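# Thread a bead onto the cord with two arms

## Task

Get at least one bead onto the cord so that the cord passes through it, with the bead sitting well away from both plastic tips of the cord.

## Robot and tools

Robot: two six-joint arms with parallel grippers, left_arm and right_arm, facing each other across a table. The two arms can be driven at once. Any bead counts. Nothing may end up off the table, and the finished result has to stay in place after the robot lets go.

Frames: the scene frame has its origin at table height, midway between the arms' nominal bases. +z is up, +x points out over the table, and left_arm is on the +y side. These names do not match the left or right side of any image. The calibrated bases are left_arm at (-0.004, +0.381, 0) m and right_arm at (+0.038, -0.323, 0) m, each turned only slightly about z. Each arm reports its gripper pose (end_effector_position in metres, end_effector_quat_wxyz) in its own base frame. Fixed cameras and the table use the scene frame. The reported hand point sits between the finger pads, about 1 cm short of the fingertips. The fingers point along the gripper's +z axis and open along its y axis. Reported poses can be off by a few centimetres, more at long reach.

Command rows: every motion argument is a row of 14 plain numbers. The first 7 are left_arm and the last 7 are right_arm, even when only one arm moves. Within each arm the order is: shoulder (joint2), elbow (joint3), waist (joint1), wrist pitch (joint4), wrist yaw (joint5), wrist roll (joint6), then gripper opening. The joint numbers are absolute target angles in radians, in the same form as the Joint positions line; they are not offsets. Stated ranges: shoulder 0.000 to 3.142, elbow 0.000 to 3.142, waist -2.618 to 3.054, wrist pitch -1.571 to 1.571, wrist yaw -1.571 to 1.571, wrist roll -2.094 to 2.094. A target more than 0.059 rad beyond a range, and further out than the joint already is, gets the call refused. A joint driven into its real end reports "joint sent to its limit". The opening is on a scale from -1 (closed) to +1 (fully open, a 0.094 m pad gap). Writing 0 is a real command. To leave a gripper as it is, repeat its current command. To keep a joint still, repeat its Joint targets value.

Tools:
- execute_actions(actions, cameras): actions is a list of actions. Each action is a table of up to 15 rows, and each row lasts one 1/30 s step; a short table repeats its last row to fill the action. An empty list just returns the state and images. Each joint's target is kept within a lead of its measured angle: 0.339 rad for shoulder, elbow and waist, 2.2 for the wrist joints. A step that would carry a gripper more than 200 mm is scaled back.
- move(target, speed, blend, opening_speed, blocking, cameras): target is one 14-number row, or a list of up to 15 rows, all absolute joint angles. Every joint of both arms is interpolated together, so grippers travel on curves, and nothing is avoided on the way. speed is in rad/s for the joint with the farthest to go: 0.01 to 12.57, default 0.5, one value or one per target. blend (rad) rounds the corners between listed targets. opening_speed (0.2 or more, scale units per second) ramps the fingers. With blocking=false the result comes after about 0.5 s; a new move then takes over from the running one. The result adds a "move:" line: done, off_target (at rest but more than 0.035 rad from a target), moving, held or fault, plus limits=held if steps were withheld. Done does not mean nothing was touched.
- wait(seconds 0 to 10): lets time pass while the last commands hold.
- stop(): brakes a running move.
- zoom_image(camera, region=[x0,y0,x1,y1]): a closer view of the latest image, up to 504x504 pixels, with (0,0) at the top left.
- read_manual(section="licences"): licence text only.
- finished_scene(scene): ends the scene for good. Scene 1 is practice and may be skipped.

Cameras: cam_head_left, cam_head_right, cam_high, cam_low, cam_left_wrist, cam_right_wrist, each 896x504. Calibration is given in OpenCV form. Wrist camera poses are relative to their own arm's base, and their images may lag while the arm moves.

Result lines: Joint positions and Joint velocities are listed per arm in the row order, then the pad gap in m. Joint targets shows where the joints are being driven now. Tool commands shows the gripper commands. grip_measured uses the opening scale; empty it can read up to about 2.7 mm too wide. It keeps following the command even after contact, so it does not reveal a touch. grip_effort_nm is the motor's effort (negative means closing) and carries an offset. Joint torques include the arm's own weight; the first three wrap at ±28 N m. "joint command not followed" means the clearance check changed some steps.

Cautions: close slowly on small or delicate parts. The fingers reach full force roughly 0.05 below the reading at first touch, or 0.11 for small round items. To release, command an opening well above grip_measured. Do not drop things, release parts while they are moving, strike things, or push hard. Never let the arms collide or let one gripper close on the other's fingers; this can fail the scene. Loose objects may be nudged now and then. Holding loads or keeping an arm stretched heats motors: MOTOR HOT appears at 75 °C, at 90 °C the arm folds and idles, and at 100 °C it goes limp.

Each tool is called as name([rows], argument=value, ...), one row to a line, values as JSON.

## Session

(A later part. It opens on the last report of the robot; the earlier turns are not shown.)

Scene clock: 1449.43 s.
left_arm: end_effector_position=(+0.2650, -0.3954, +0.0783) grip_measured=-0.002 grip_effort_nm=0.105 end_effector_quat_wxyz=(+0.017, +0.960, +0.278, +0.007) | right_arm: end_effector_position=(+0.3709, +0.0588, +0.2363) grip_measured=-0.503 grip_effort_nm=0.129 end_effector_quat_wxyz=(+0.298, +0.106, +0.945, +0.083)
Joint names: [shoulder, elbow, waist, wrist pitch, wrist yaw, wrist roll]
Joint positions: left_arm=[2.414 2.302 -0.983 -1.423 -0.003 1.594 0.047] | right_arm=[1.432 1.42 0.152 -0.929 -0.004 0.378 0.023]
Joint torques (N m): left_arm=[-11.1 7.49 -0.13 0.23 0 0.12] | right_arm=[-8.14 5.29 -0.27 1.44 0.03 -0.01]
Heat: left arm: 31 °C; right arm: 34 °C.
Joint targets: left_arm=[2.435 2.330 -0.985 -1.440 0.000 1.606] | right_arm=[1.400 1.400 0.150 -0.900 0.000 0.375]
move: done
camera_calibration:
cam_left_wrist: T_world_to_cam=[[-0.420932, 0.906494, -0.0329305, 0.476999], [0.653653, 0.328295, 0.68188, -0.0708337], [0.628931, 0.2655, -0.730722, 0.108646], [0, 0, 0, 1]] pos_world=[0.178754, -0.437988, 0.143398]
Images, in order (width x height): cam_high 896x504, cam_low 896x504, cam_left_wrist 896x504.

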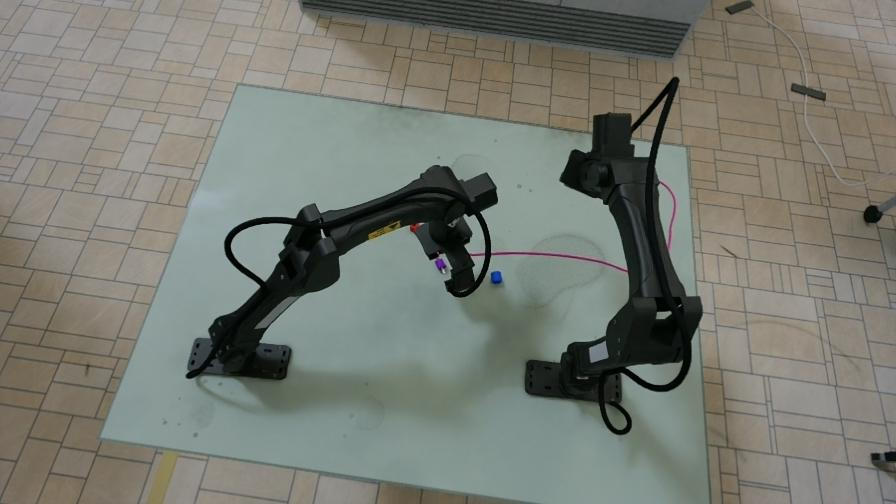

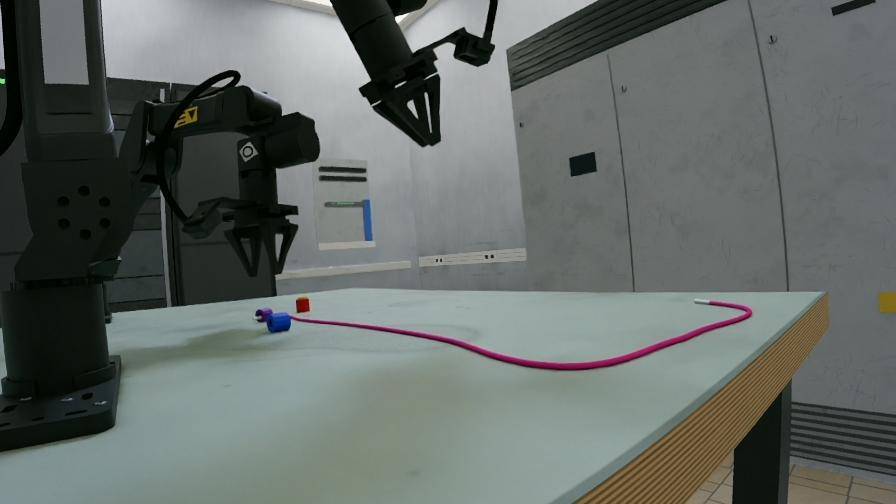

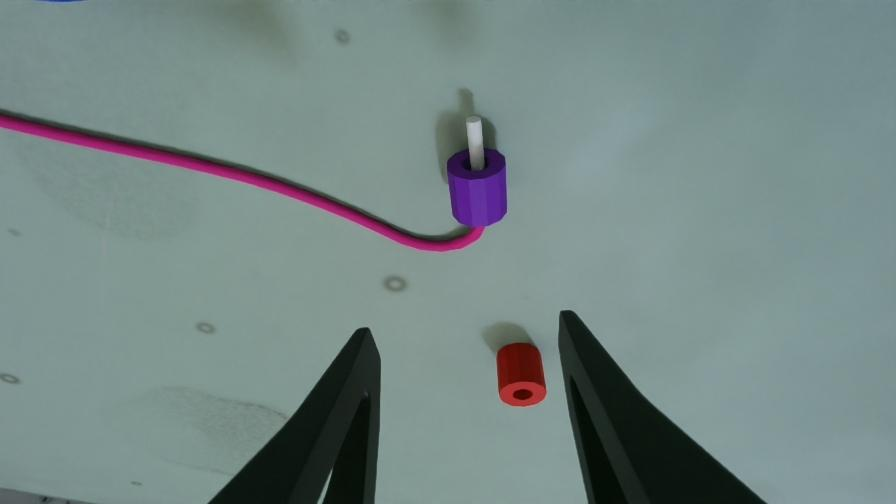

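move(target=[2.456, 2.157, -0.999, -1.268, 0.0, 1.615, 0.0, 1.40, 1.40, 0.150, -0.90, 0.0, 0.375, -0.5], speed=0.2, cameras=["cam_high", "cam_low", "cam_left_wrist"])

zoom_image(camera="cam_low", region=[180, 220, 340, 360])

Scene clock: 1502.27 s.
left_arm: end_effector_position=(+0.2640, -0.3991, +0.0334) grip_measured=-0.002 grip_effort_nm=0.105 end_effector_quat_wxyz=(+0.011, +0.963, +0.271, +0.005) | right_arm: end_effector_position=(+0.3709, +0.0588, +0.2363) grip_measured=-0.503 grip_effort_nm=0.134 end_effector_quat_wxyz=(+0.298, +0.106, +0.945, +0.083)
Joint names: [shoulder, elbow, waist, wrist pitch, wrist yaw, wrist roll]
Joint positions: left_arm=[2.434 2.16 -0.99 -1.273 -0.004 1.603 0.047] | right_arm=[1.432 1.42 0.152 -0.929 -0.004 0.378 0.023]
Joint torques (N m): left_arm=[-11.25 5.04 -0.76 0.4 0.02 0.11] | right_arm=[-8.16 5.35 -0.18 1.42 0.03 -0.02]
Heat: left arm: 28 °C; right arm: 33 °C.
Joint targets: left_arm=[2.456 2.157 -0.999 -1.268 0.000 1.615] | right_arm=[1.400 1.400 0.150 -0.900 0.000 0.375]
move: done
camera_calibration:
cam_left_wrist: T_world_to_cam=[[-0.406869, 0.913244, -0.0210545, 0.476998], [0.662282, 0.310779, 0.681761, -0.0477054], [0.629158, 0.263444, -0.731272, 0.0766303], [0, 0, 0, 1]] pos_world=[0.177458, -0.440977, 0.0986042]
Images, in order (width x height): cam_high 896x504, cam_low 896x504, cam_left_wrist 896x504.

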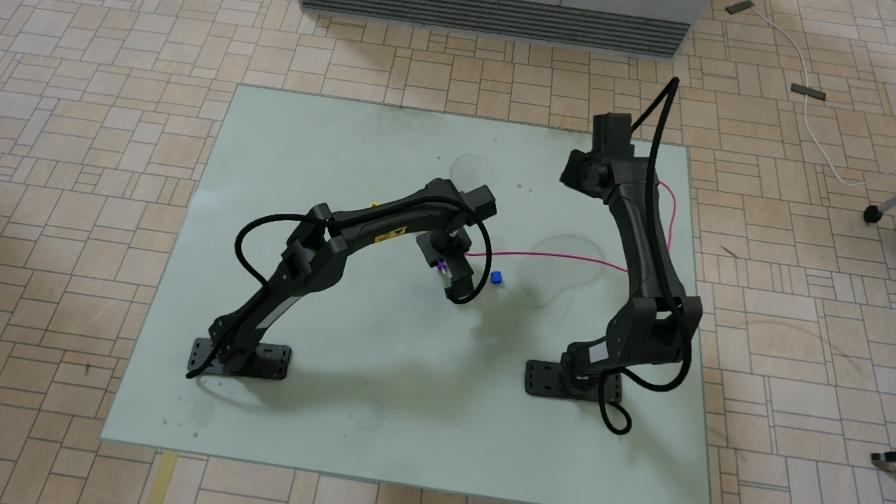

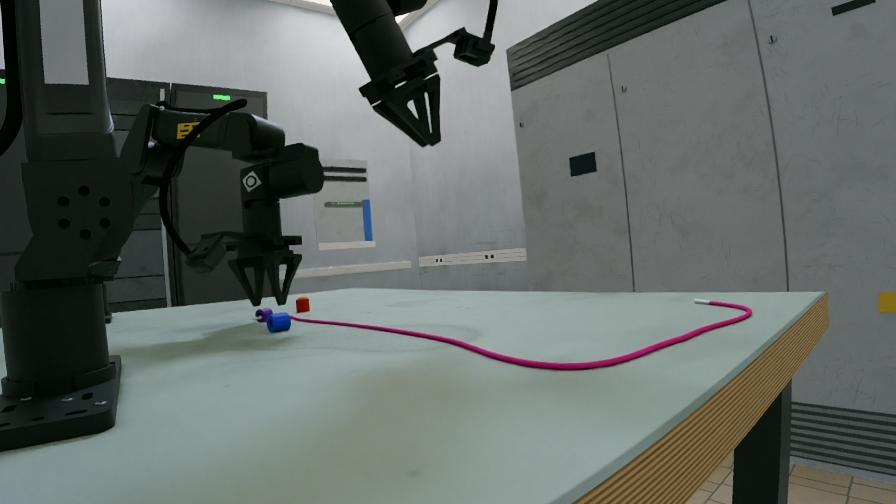

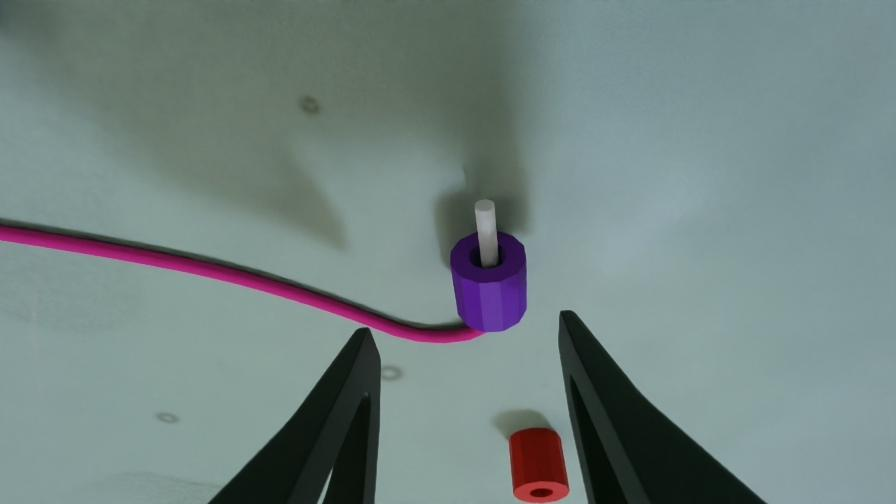

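Scaled by 3.150 from the camera's 896x504 image, which has a finer 1280x720 frame.

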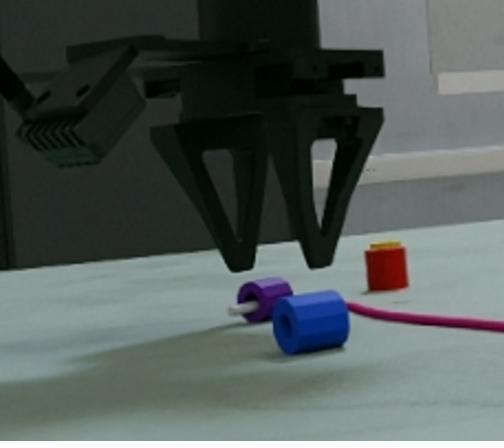

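move(target=[2.467, 2.097, -1.011, -1.220, 0.0, 1.615, 0.0, 1.40, 1.40, 0.150, -0.90, 0.0, 0.375, -0.5], speed=0.12, cameras=["cam_low", "cam_left_wrist"])

zoom_image(camera="cam_low", region=[180, 220, 340, 360])

Scene clock: 1520.97 s.
left_arm: end_effector_position=(+0.2564, -0.3983, +0.0137) grip_measured=-0.002 grip_effort_nm=0.105 end_effector_quat_wxyz=(+0.001, +0.964, +0.265, +0.002) | right_arm: end_effector_position=(+0.3710, +0.0588, +0.2364) grip_measured=-0.503 grip_effort_nm=0.134 end_effector_quat_wxyz=(+0.299, +0.106, +0.945, +0.083)
Joint names: [shoulder, elbow, waist, wrist pitch, wrist yaw, wrist roll]
Joint positions: left_arm=[2.444 2.101 -1.003 -1.225 -0.004 1.603 0.047] | right_arm=[1.432 1.42 0.152 -0.929 -0.004 0.378 0.023]
Joint torques (N m): left_arm=[-11.19 4.97 -0.69 0.41 0.02 0.1] | right_arm=[-8.12 5.34 -0.2 1.41 0.03 -0.02]
Heat: left arm: 27 °C; right arm: 33 °C.
Joint targets: left_arm=[2.467 2.097 -1.011 -1.220 0.000 1.615] | right_arm=[1.400 1.400 0.150 -0.900 0.000 0.375]
move: done
camera_calibration:
cam_left_wrist: T_world_to_cam=[[-0.395118, 0.918631, 0.000172115, 0.471629], [0.6739, 0.289728, 0.679645, -0.0408185], [0.624293, 0.268656, -0.733541, 0.0701477], [0, 0, 0, 1]] pos_world=[0.170064, -0.440272, 0.0791171]
Images, in order (width x height): cam_low 896x504, cam_left_wrist 896x504.

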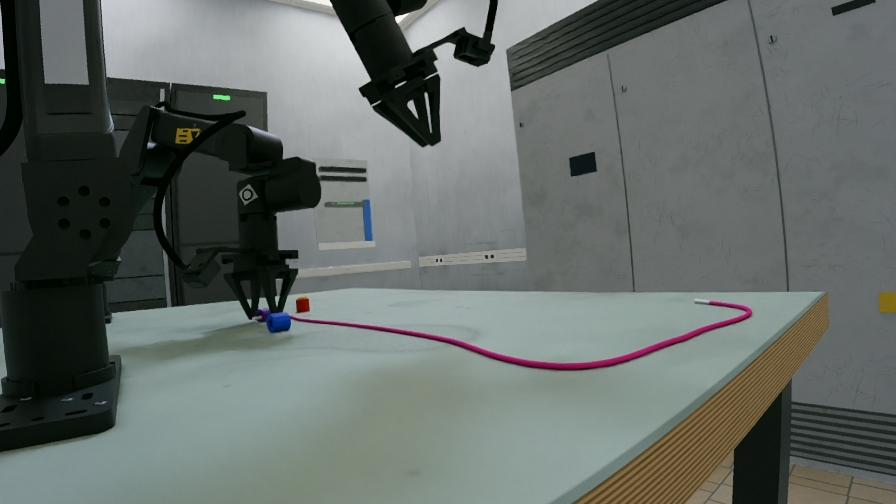

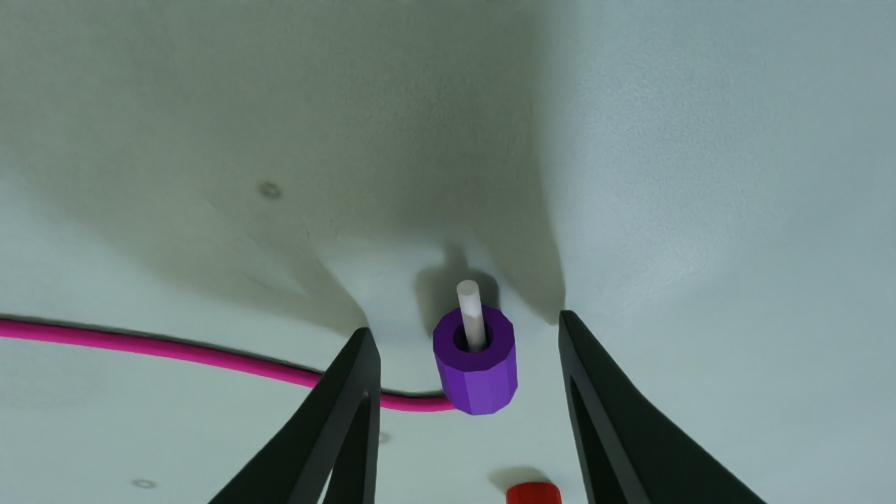

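Scaled by 3.150 from the camera's 896x504 image, which has a finer 1280x720 frame.

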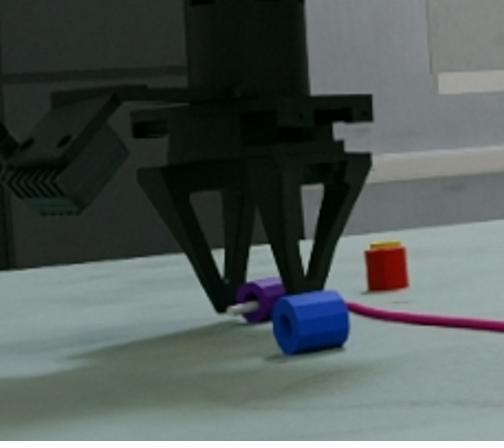

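move(target=[2.467, 2.097, -1.011, -1.220, 0.0, 1.615, -0.75, 1.40, 1.40, 0.150, -0.90, 0.0, 0.375, -0.5], speed=0.12, opening_speed=0.4, cameras=["cam_low", "cam_left_wrist"])

zoom_image(camera="cam_left_wrist", region=[340, 240, 600, 460])

Scene clock: 1537.77 s.
left_arm: end_effector_position=(+0.2565, -0.3985, +0.0137) grip_measured=-0.629 grip_effort_nm=-1.028 end_effector_quat_wxyz=(+0.001, +0.964, +0.265, +0.003) | right_arm: end_effector_position=(+0.3710, +0.0588, +0.2364) grip_measured=-0.503 grip_effort_nm=0.129 end_effector_quat_wxyz=(+0.299, +0.106, +0.945, +0.083)
Joint names: [shoulder, elbow, waist, wrist pitch, wrist yaw, wrist roll]
Joint positions: left_arm=[2.444 2.101 -1.003 -1.224 -0.004 1.603 0.017] | right_arm=[1.432 1.42 0.152 -0.929 -0.004 0.378 0.023]
Joint torques (N m): left_arm=[-11.17 4.98 -0.69 0.37 0.01 0.1] | right_arm=[-8.12 5.33 -0.2 1.43 0.02 -0.01]
Heat: left arm: 27 °C; right arm: 33 °C.
Joint targets: left_arm=[2.467 2.097 -1.011 -1.220 0.000 1.615] | right_arm=[1.400 1.400 0.150 -0.900 0.000 0.375]
move: done
camera_calibration:
cam_left_wrist: T_world_to_cam=[[-0.395152, 0.918616, -0.000644123, 0.471824], [0.673591, 0.290228, 0.679738, -0.0405907], [0.624605, 0.268166, -0.733455, 0.0698362], [0, 0, 0, 1]] pos_world=[0.170164, -0.440372, 0.0791166]
Images, in order (width x height): cam_low 896x504, cam_left_wrist 896x504.

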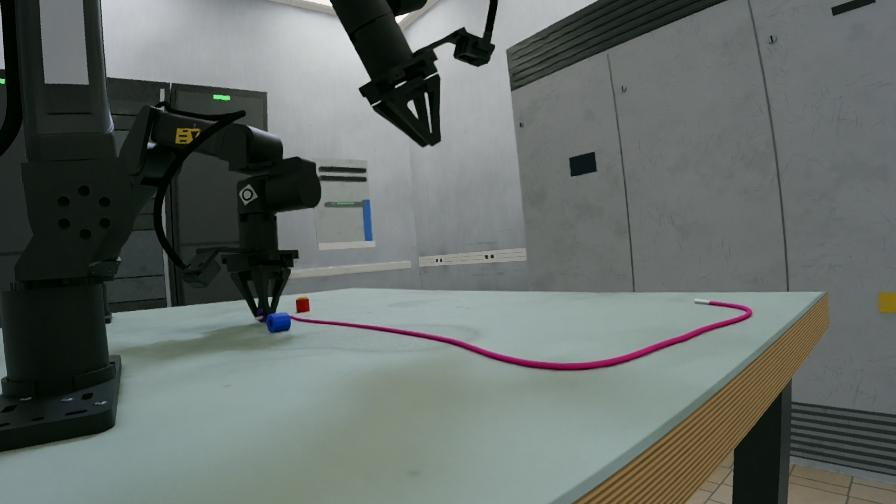

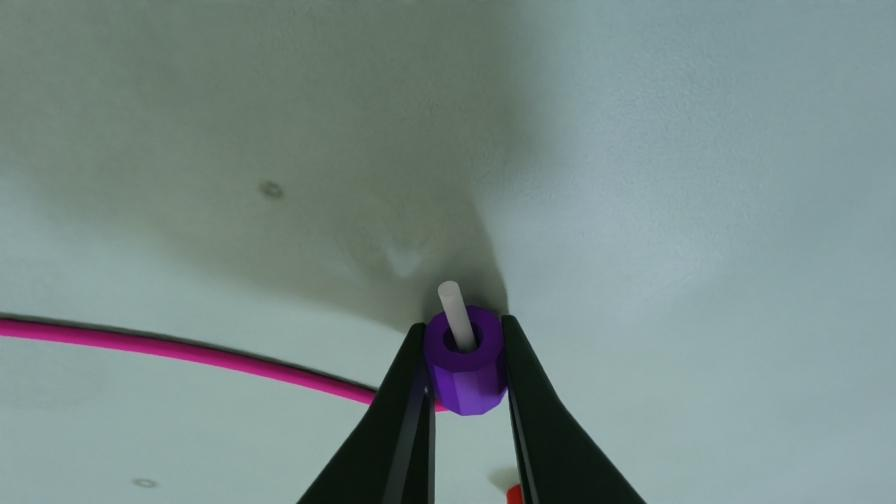

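Scaled by 1.938 from the camera's 896x504 image, which has a finer 1280x720 frame.

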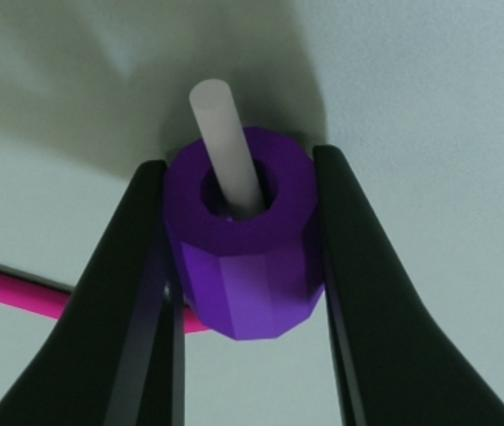

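move([
  [2.457, 2.235, -1.011, -1.36, 0.0, 1.615, -0.75, 1.40, 1.40, 0.150, -0.90, 0.0, 0.375, -0.5],
  [2.065, 1.548, -1.011, -0.678, 0.0, 1.615, -0.75, 1.40, 1.40, 0.150, -0.90, 0.0, 0.375, -0.5],
  [1.875, 1.082, -1.011, -0.053, 0.0, 1.615, -0.75, 1.40, 1.40, 0.150, -0.90, 0.0, 0.375, -0.5],
  [1.862, 0.816, -1.011, 0.460, 0.0, 1.615, -0.75, 1.40, 1.40, 0.150, -0.90, 0.0, 0.375, -0.5],
  [1.955, 0.690, -1.011, 0.838, 0.0, 1.615, -0.75, 1.40, 1.40, 0.150, -0.90, 0.0, 0.375, -0.5],
], speed=0.4, blend=0.05)

zoom_image(camera="cam_low", region=[160, 200, 360, 360])

Scene clock: 1574.93 s.
left_arm: end_effector_position=(+0.2583, -0.3995, +0.0477) grip_measured=-0.629 grip_effort_nm=-1.028 end_effector_quat_wxyz=(+0.512, +0.814, +0.217, +0.169) | right_arm: end_effector_position=(+0.3710, +0.0588, +0.2364) grip_measured=-0.503 grip_effort_nm=0.134 end_effector_quat_wxyz=(+0.299, +0.106, +0.945, +0.083)
Joint names: [shoulder, elbow, waist, wrist pitch, wrist yaw, wrist roll]
Joint positions: left_arm=[1.939 0.693 -1.003 0.813 -0.009 1.625 0.017] | right_arm=[1.432 1.42 0.152 -0.929 -0.004 0.378 0.023]
Joint torques (N m): left_arm=[-6.78 4.08 -0.7 1.73 0.06 -0.11] | right_arm=[-8.2 5.3 -0.17 1.44 0.03 -0.01]
Heat: left arm: 28 °C; right arm: 33 °C.
Joint targets: left_arm=[1.955 0.690 -1.011 0.838 0.000 1.615] | right_arm=[1.400 1.400 0.150 -0.900 0.000 0.375]
move: done
camera_calibration:
cam_left_wrist: T_world_to_cam=[[-0.0701072, 0.448595, -0.890981, 0.244284], [0.301979, 0.860814, 0.409645, 0.272313], [0.950733, -0.240338, -0.195815, -0.219057], [0, 0, 0, 1]] pos_world=[0.143158, -0.396643, 0.0632065]
cam_right_wrist: T_world_to_cam=[[-0.230654, -0.933539, -0.274416, 0.207225], [-0.967994, 0.191473, 0.162251, 0.334624], [-0.0989246, 0.303057, -0.947824, 0.358791], [0, 0, 0, 1]] pos_world=[0.407205, 0.0206465, 0.342643]

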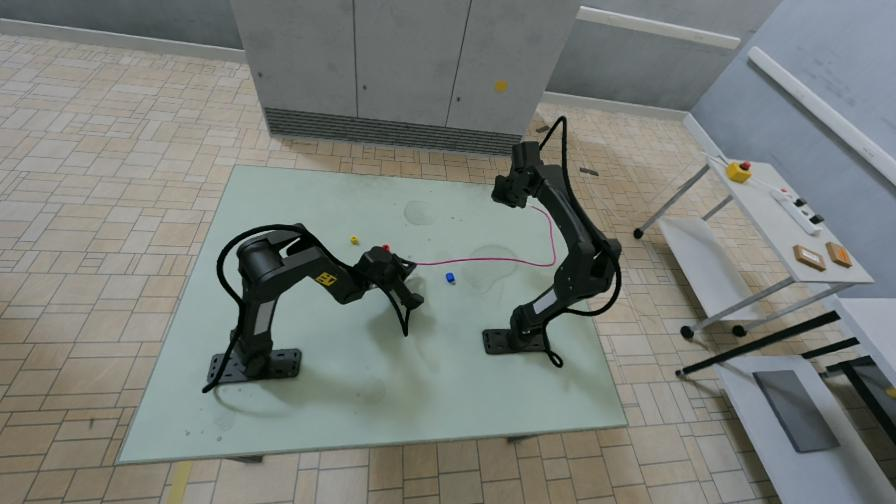

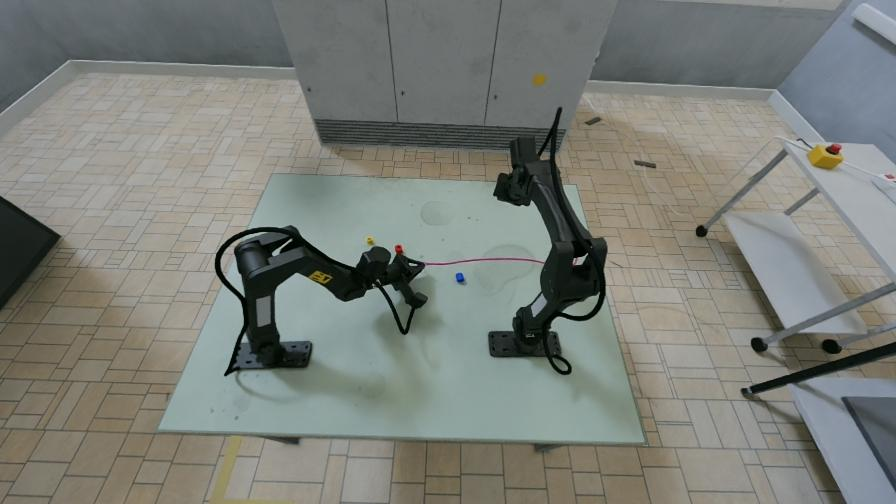

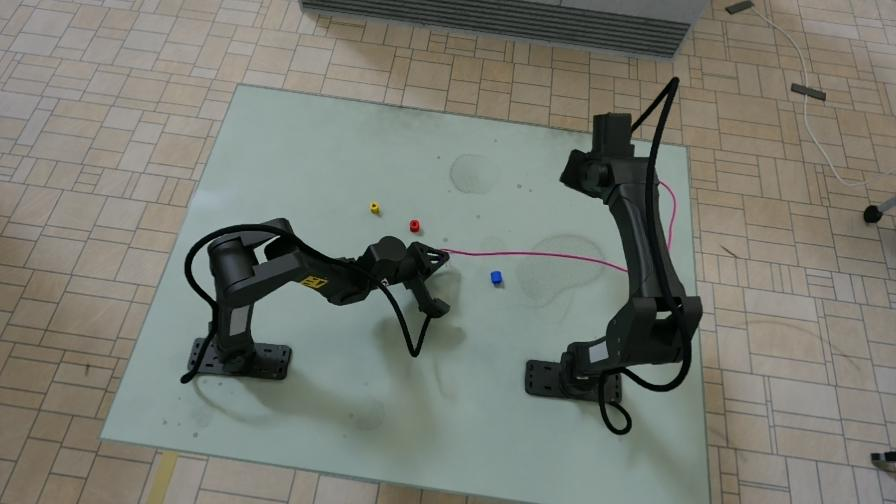

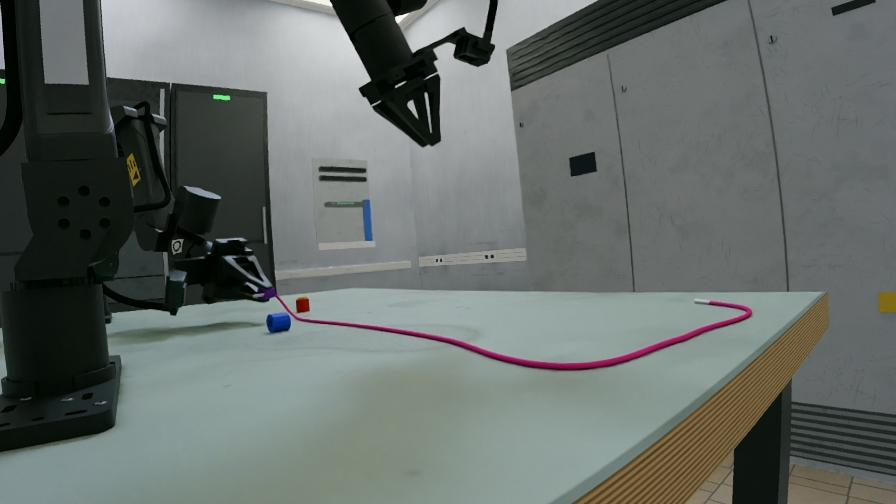

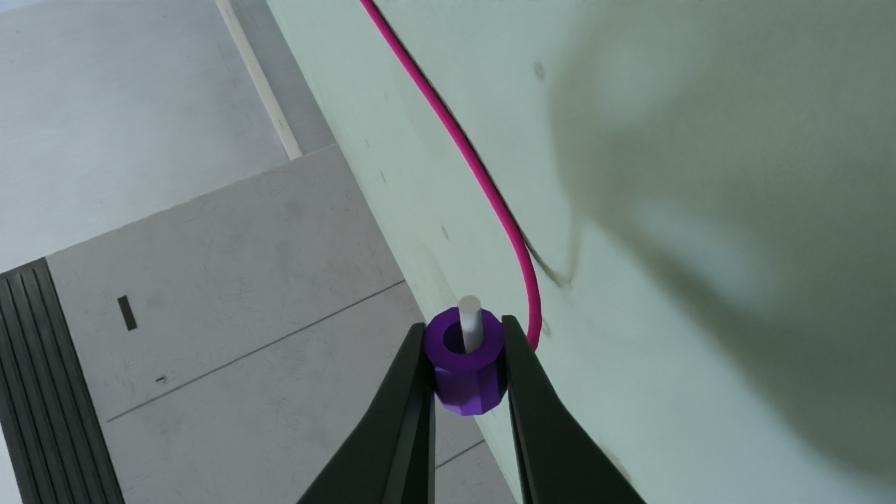

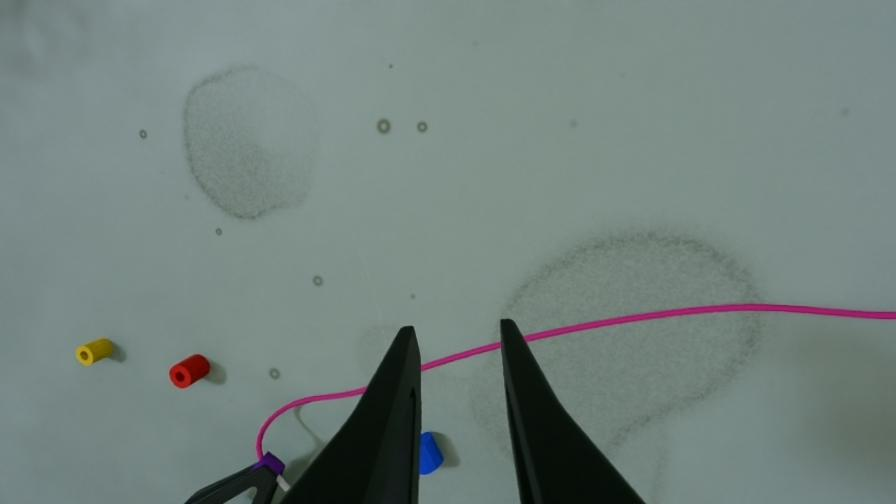

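Scaled by 2.520 from the camera's 896x504 image, which has a finer 1280x720 frame.

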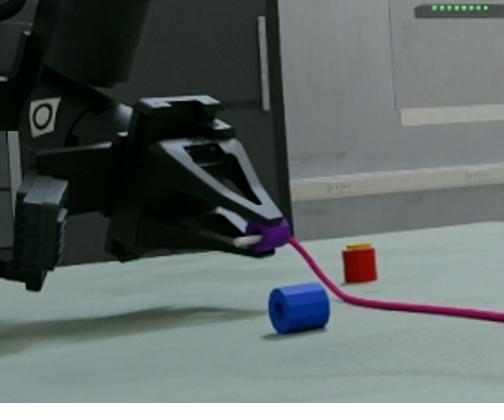

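move(target=[1.955, 0.690, -1.011, 0.838, 0.0, 1.615, -0.75, 1.992, 1.610, 0.760, -1.175, 0.0, 2.01, -0.4], speed=0.5)

zoom_image(camera="cam_low", region=[160, 200, 400, 360])

Scene clock: 1652.40 s.
left_arm: end_effector_position=(+0.2583, -0.3996, +0.0479) grip_measured=-0.629 grip_effort_nm=-1.033 end_effector_quat_wxyz=(+0.512, +0.814, +0.216, +0.169) | right_arm: end_effector_position=(+0.2731, +0.2608, +0.0709) grip_measured=-0.403 grip_effort_nm=0.134 end_effector_quat_wxyz=(-0.001, +0.582, +0.813, +0.010)
Joint names: [shoulder, elbow, waist, wrist pitch, wrist yaw, wrist roll]
Joint positions: left_arm=[1.939 0.693 -1.003 0.814 -0.009 1.625 0.017] | right_arm=[1.976 1.569 0.757 -1.144 -0.006 1.999 0.028]
Joint torques (N m): left_arm=[-6.79 4.08 -0.7 1.73 0.07 -0.1] | right_arm=[-8.58 9.18 0.23 -0.26 0.03 0.1]
Heat: left arm: 31 °C; right arm: 32 °C.
Joint targets: left_arm=[1.955 0.690 -1.011 0.838 0.000 1.615] | right_arm=[1.992 1.610 0.760 -1.175 0.000 2.010]
move: off_target (right_arm); right_arm: the elbow is farthest, 0.041 rad from its target
camera_calibration:
cam_left_wrist: T_world_to_cam=[[-0.0691512, 0.447997, -0.891357, 0.244074], [0.301711, 0.861045, 0.409356, 0.272476], [0.950888, -0.240624, -0.194708, -0.219363], [0, 0, 0, 1]] pos_world=[0.143259, -0.396743, 0.0633055]
cam_right_wrist: T_world_to_cam=[[-0.974097, -0.225661, -0.0145279, 0.32788], [-0.173676, 0.705457, 0.687144, -0.160179], [-0.144813, 0.671868, -0.726376, 0.0316612], [0, 0, 0, 1]] pos_world=[0.296153, 0.165717, 0.137827]

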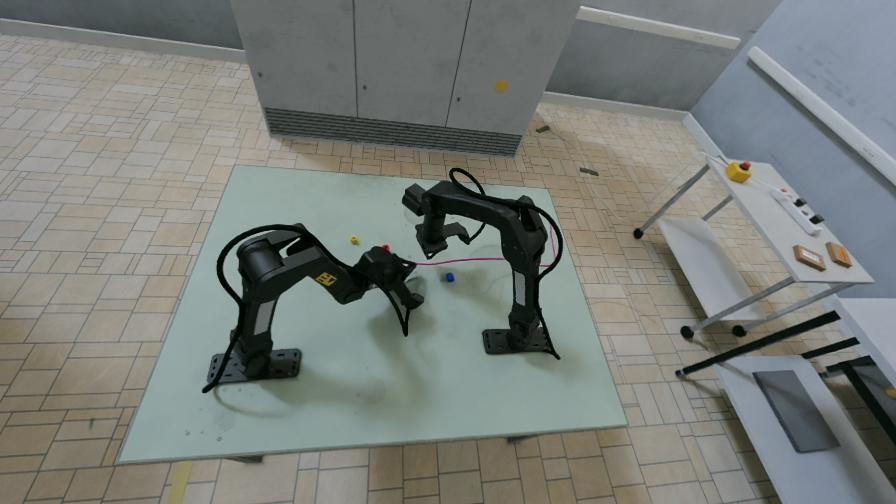

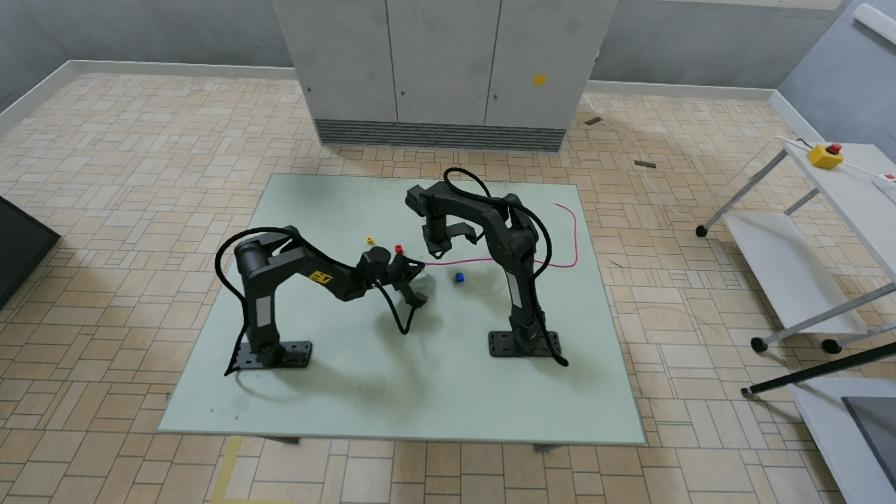

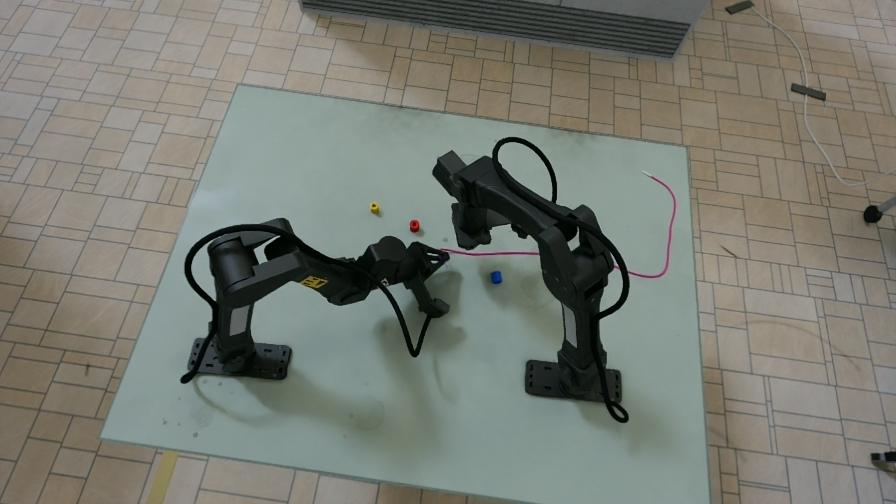

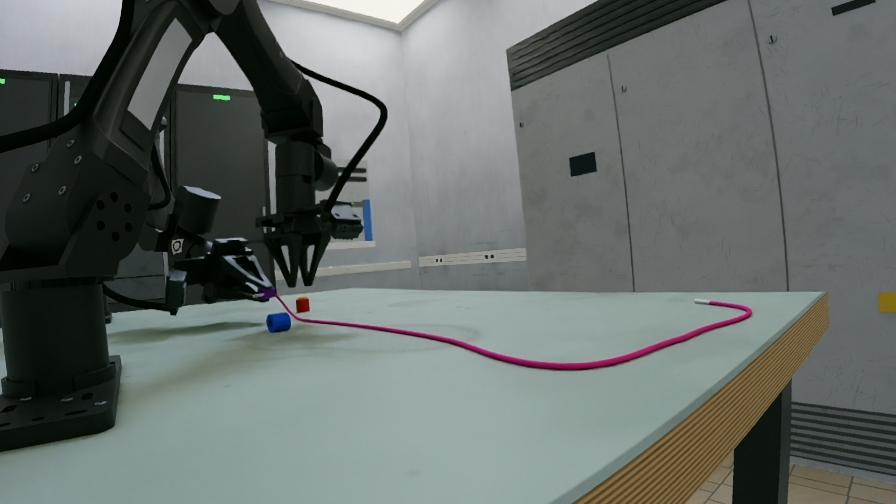

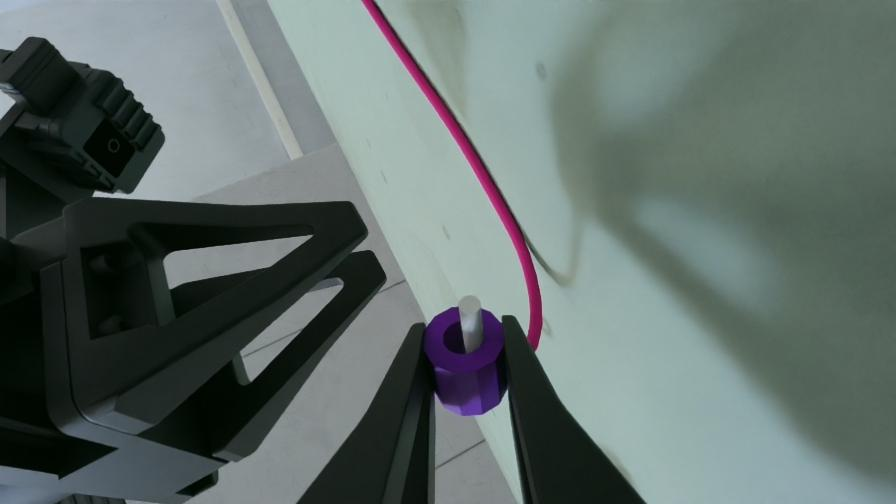

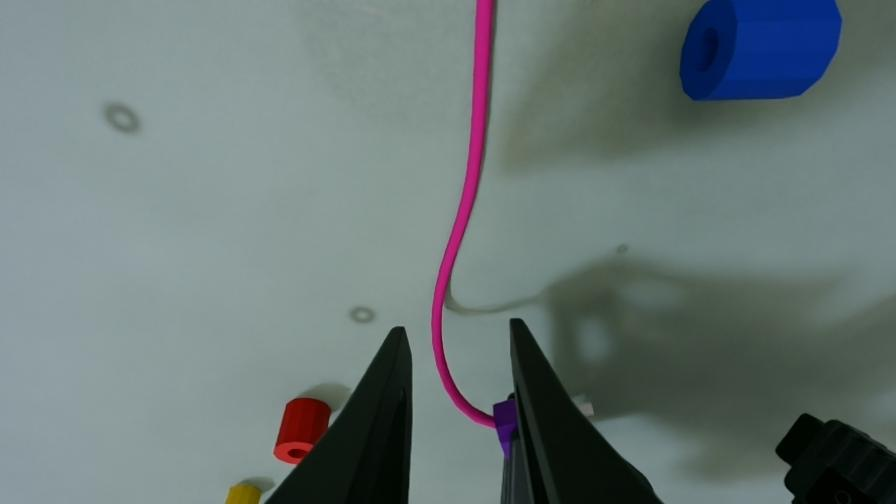

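Scaled by 2.100 from the camera's 896x504 image, which has a finer 1280x720 frame.

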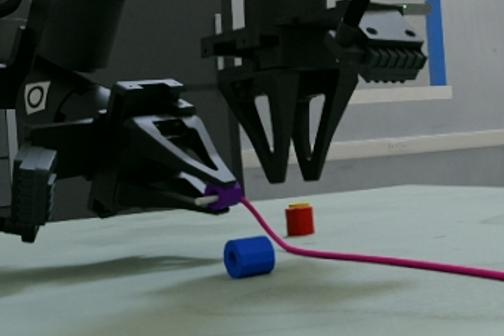

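move(target=[1.955, 0.690, -1.011, 0.838, 0.0, 1.615, -0.75, 2.054, 1.449, 0.760, -0.970, 0.0, 2.01, -0.4], speed=0.2, cameras=["cam_low", "cam_left_wrist", "cam_right_wrist"])

zoom_image(camera="cam_low", region=[160, 200, 400, 360])

Scene clock: 1681.53 s.
left_arm: end_effector_position=(+0.2583, -0.3996, +0.0479) grip_measured=-0.629 grip_effort_nm=-1.033 end_effector_quat_wxyz=(+0.512, +0.814, +0.216, +0.169) | right_arm: end_effector_position=(+0.2769, +0.2644, +0.0242) grip_measured=-0.403 grip_effort_nm=0.129 end_effector_quat_wxyz=(+0.000, +0.582, +0.813, +0.012)
Joint names: [shoulder, elbow, waist, wrist pitch, wrist yaw, wrist roll]
Joint positions: left_arm=[1.939 0.693 -1.003 0.814 -0.009 1.625 0.017] | right_arm=[2.037 1.466 0.757 -0.976 -0.006 2 0.028]
Joint torques (N m): left_arm=[-6.79 4.08 -0.7 1.73 0.07 -0.11] | right_arm=[-8.81 4.49 0.21 0.12 0.04 0.11]
Heat: left arm: 31 °C; right arm: 33 °C.
Joint targets: left_arm=[1.955 0.690 -1.011 0.838 0.000 1.615] | right_arm=[2.054 1.449 0.760 -0.970 0.000 2.010]
move: done
camera_calibration:
cam_left_wrist: T_world_to_cam=[[-0.0691512, 0.447997, -0.891357, 0.244074], [0.301711, 0.861045, 0.409356, 0.272476], [0.950888, -0.240624, -0.194708, -0.219363], [0, 0, 0, 1]] pos_world=[0.143259, -0.396743, 0.0633055]
cam_right_wrist: T_world_to_cam=[[-0.974312, -0.22452, -0.0175116, 0.331508], [-0.174609, 0.704032, 0.688368, -0.129327], [-0.142223, 0.673743, -0.72515, -0.00538843], [0, 0, 0, 1]] pos_world=[0.299644, 0.169111, 0.0909224]
Images, in order (width x height): cam_low 896x504, cam_left_wrist 896x504, cam_right_wrist 896x504.

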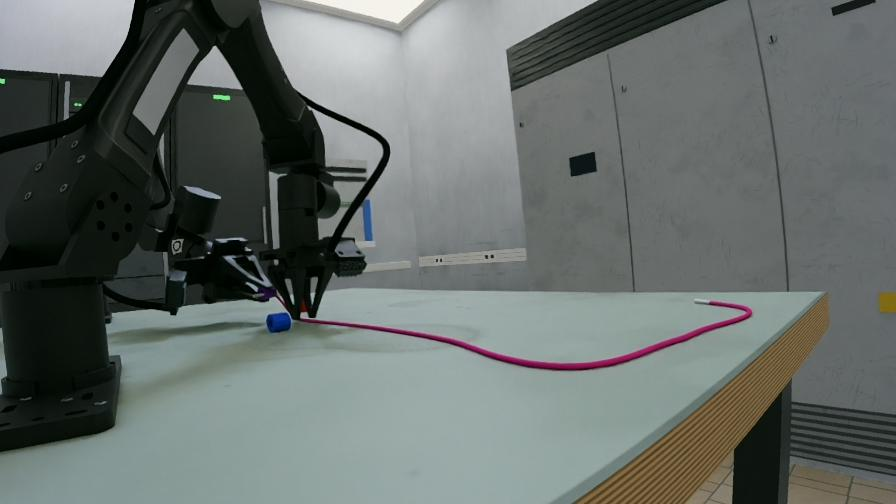

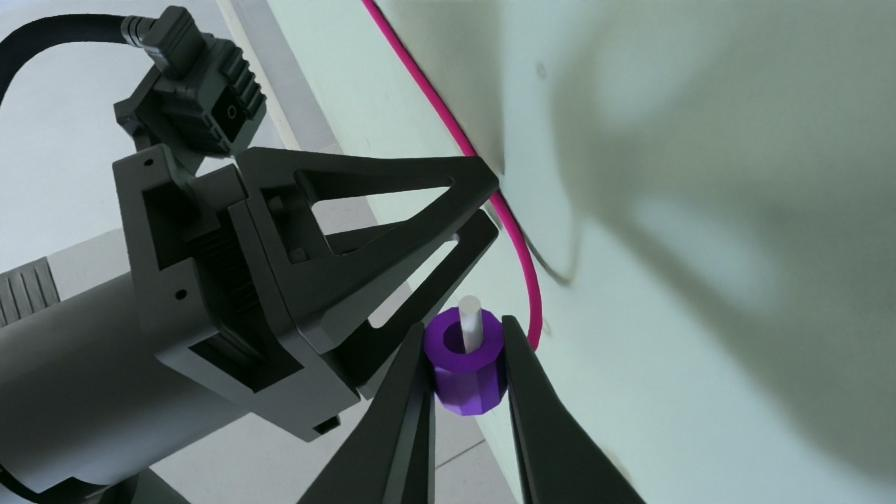

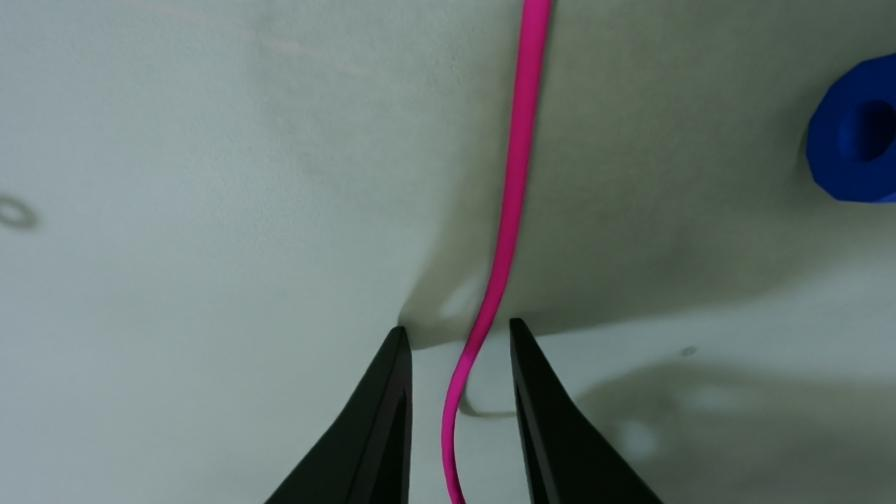

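Scaled by 2.100 from the camera's 896x504 image, which has a finer 1280x720 frame.

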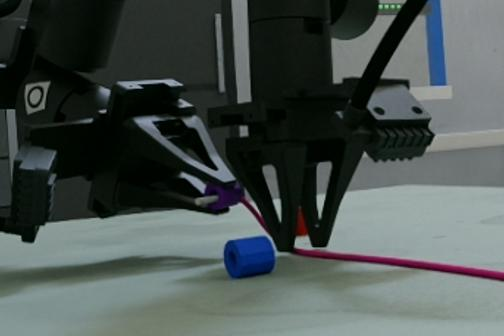

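move(target=[1.955, 0.690, -1.011, 0.838, 0.0, 1.615, -0.75, 2.054, 1.449, 0.760, -0.970, 0.0, 2.01, -1.0], speed=0.2, opening_speed=0.6, cameras=["cam_low", "cam_left_wrist", "cam_right_wrist"])

Scene clock: 1687.37 s.
left_arm: end_effector_position=(+0.2583, -0.3996, +0.0479) grip_measured=-0.629 grip_effort_nm=-1.028 end_effector_quat_wxyz=(+0.512, +0.814, +0.216, +0.169) | right_arm: end_effector_position=(+0.2771, +0.2646, +0.0242) grip_measured=-0.971 grip_effort_nm=-0.999 end_effector_quat_wxyz=(+0.000, +0.582, +0.813, +0.013)
Joint names: [shoulder, elbow, waist, wrist pitch, wrist yaw, wrist roll]
Joint positions: left_arm=[1.939 0.693 -1.003 0.814 -0.009 1.625 0.017] | right_arm=[2.037 1.466 0.757 -0.975 -0.006 2.001 0.001]
Joint torques (N m): left_arm=[-6.78 4.07 -0.69 1.72 0.07 -0.11] | right_arm=[-8.77 4.49 0.28 0.11 0.05 0.1]
Heat: left arm: 32 °C; right arm: 33 °C.
Joint targets: left_arm=[1.955 0.690 -1.011 0.838 0.000 1.615] | right_arm=[2.054 1.449 0.760 -0.970 0.000 2.010]
move: done
camera_calibration:
cam_left_wrist: T_world_to_cam=[[-0.0691512, 0.447997, -0.891357, 0.244074], [0.301711, 0.861045, 0.409356, 0.272476], [0.950888, -0.240624, -0.194708, -0.219363], [0, 0, 0, 1]] pos_world=[0.143259, -0.396743, 0.0633055]
cam_right_wrist: T_world_to_cam=[[-0.974391, -0.224106, -0.0184077, 0.331659], [-0.174824, 0.703538, 0.688819, -0.129271], [-0.141418, 0.674397, -0.7247, -0.00583474], [0, 0, 0, 1]] pos_world=[0.299741, 0.169209, 0.0909208]
Images, in order (width x height): cam_low 896x504, cam_left_wrist 896x504, cam_right_wrist 896x504.

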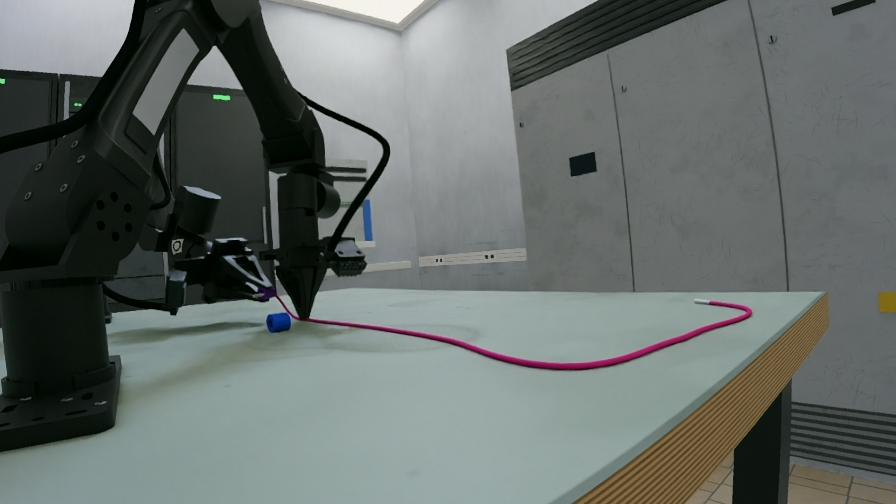

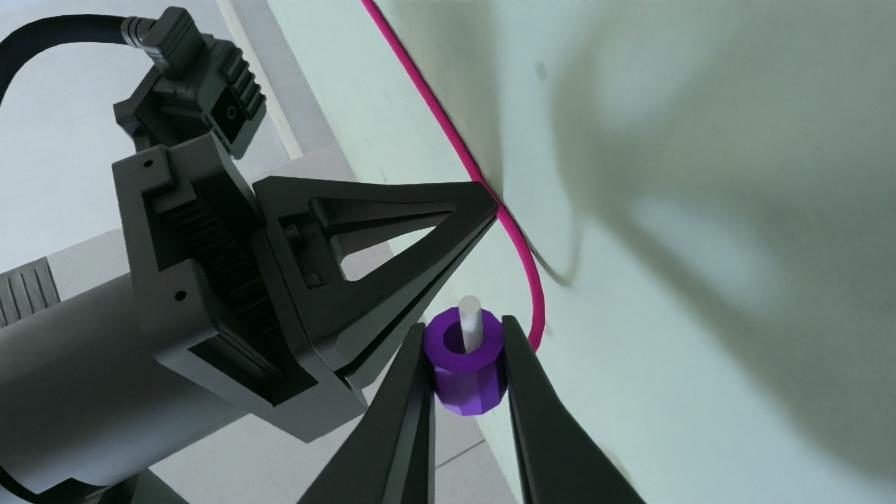

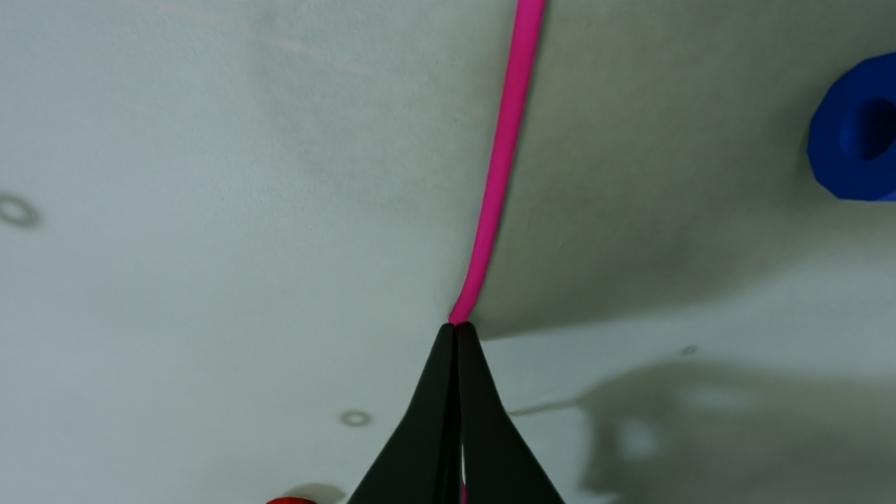

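zoom_image(camera="cam_left_wrist", region=[400, 130, 600, 370])

zoom_image(camera="cam_right_wrist", region=[380, 260, 560, 440])

Scaled by 2.100 from the camera's 896x504 image, which has a finer 1280x720 frame.

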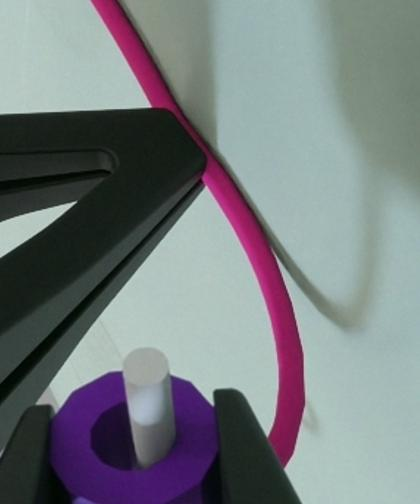

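Scaled by 2.800 from the camera's 896x504 image, which has a finer 1280x720 frame.

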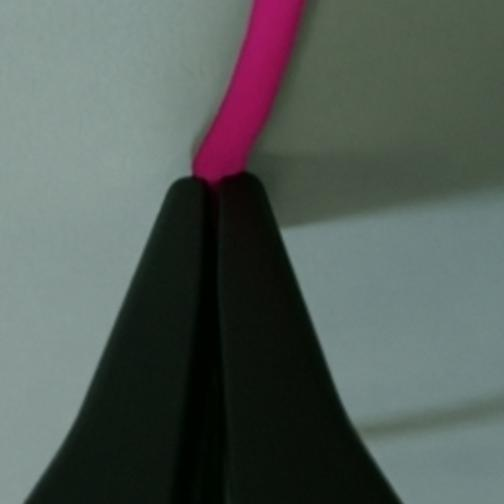

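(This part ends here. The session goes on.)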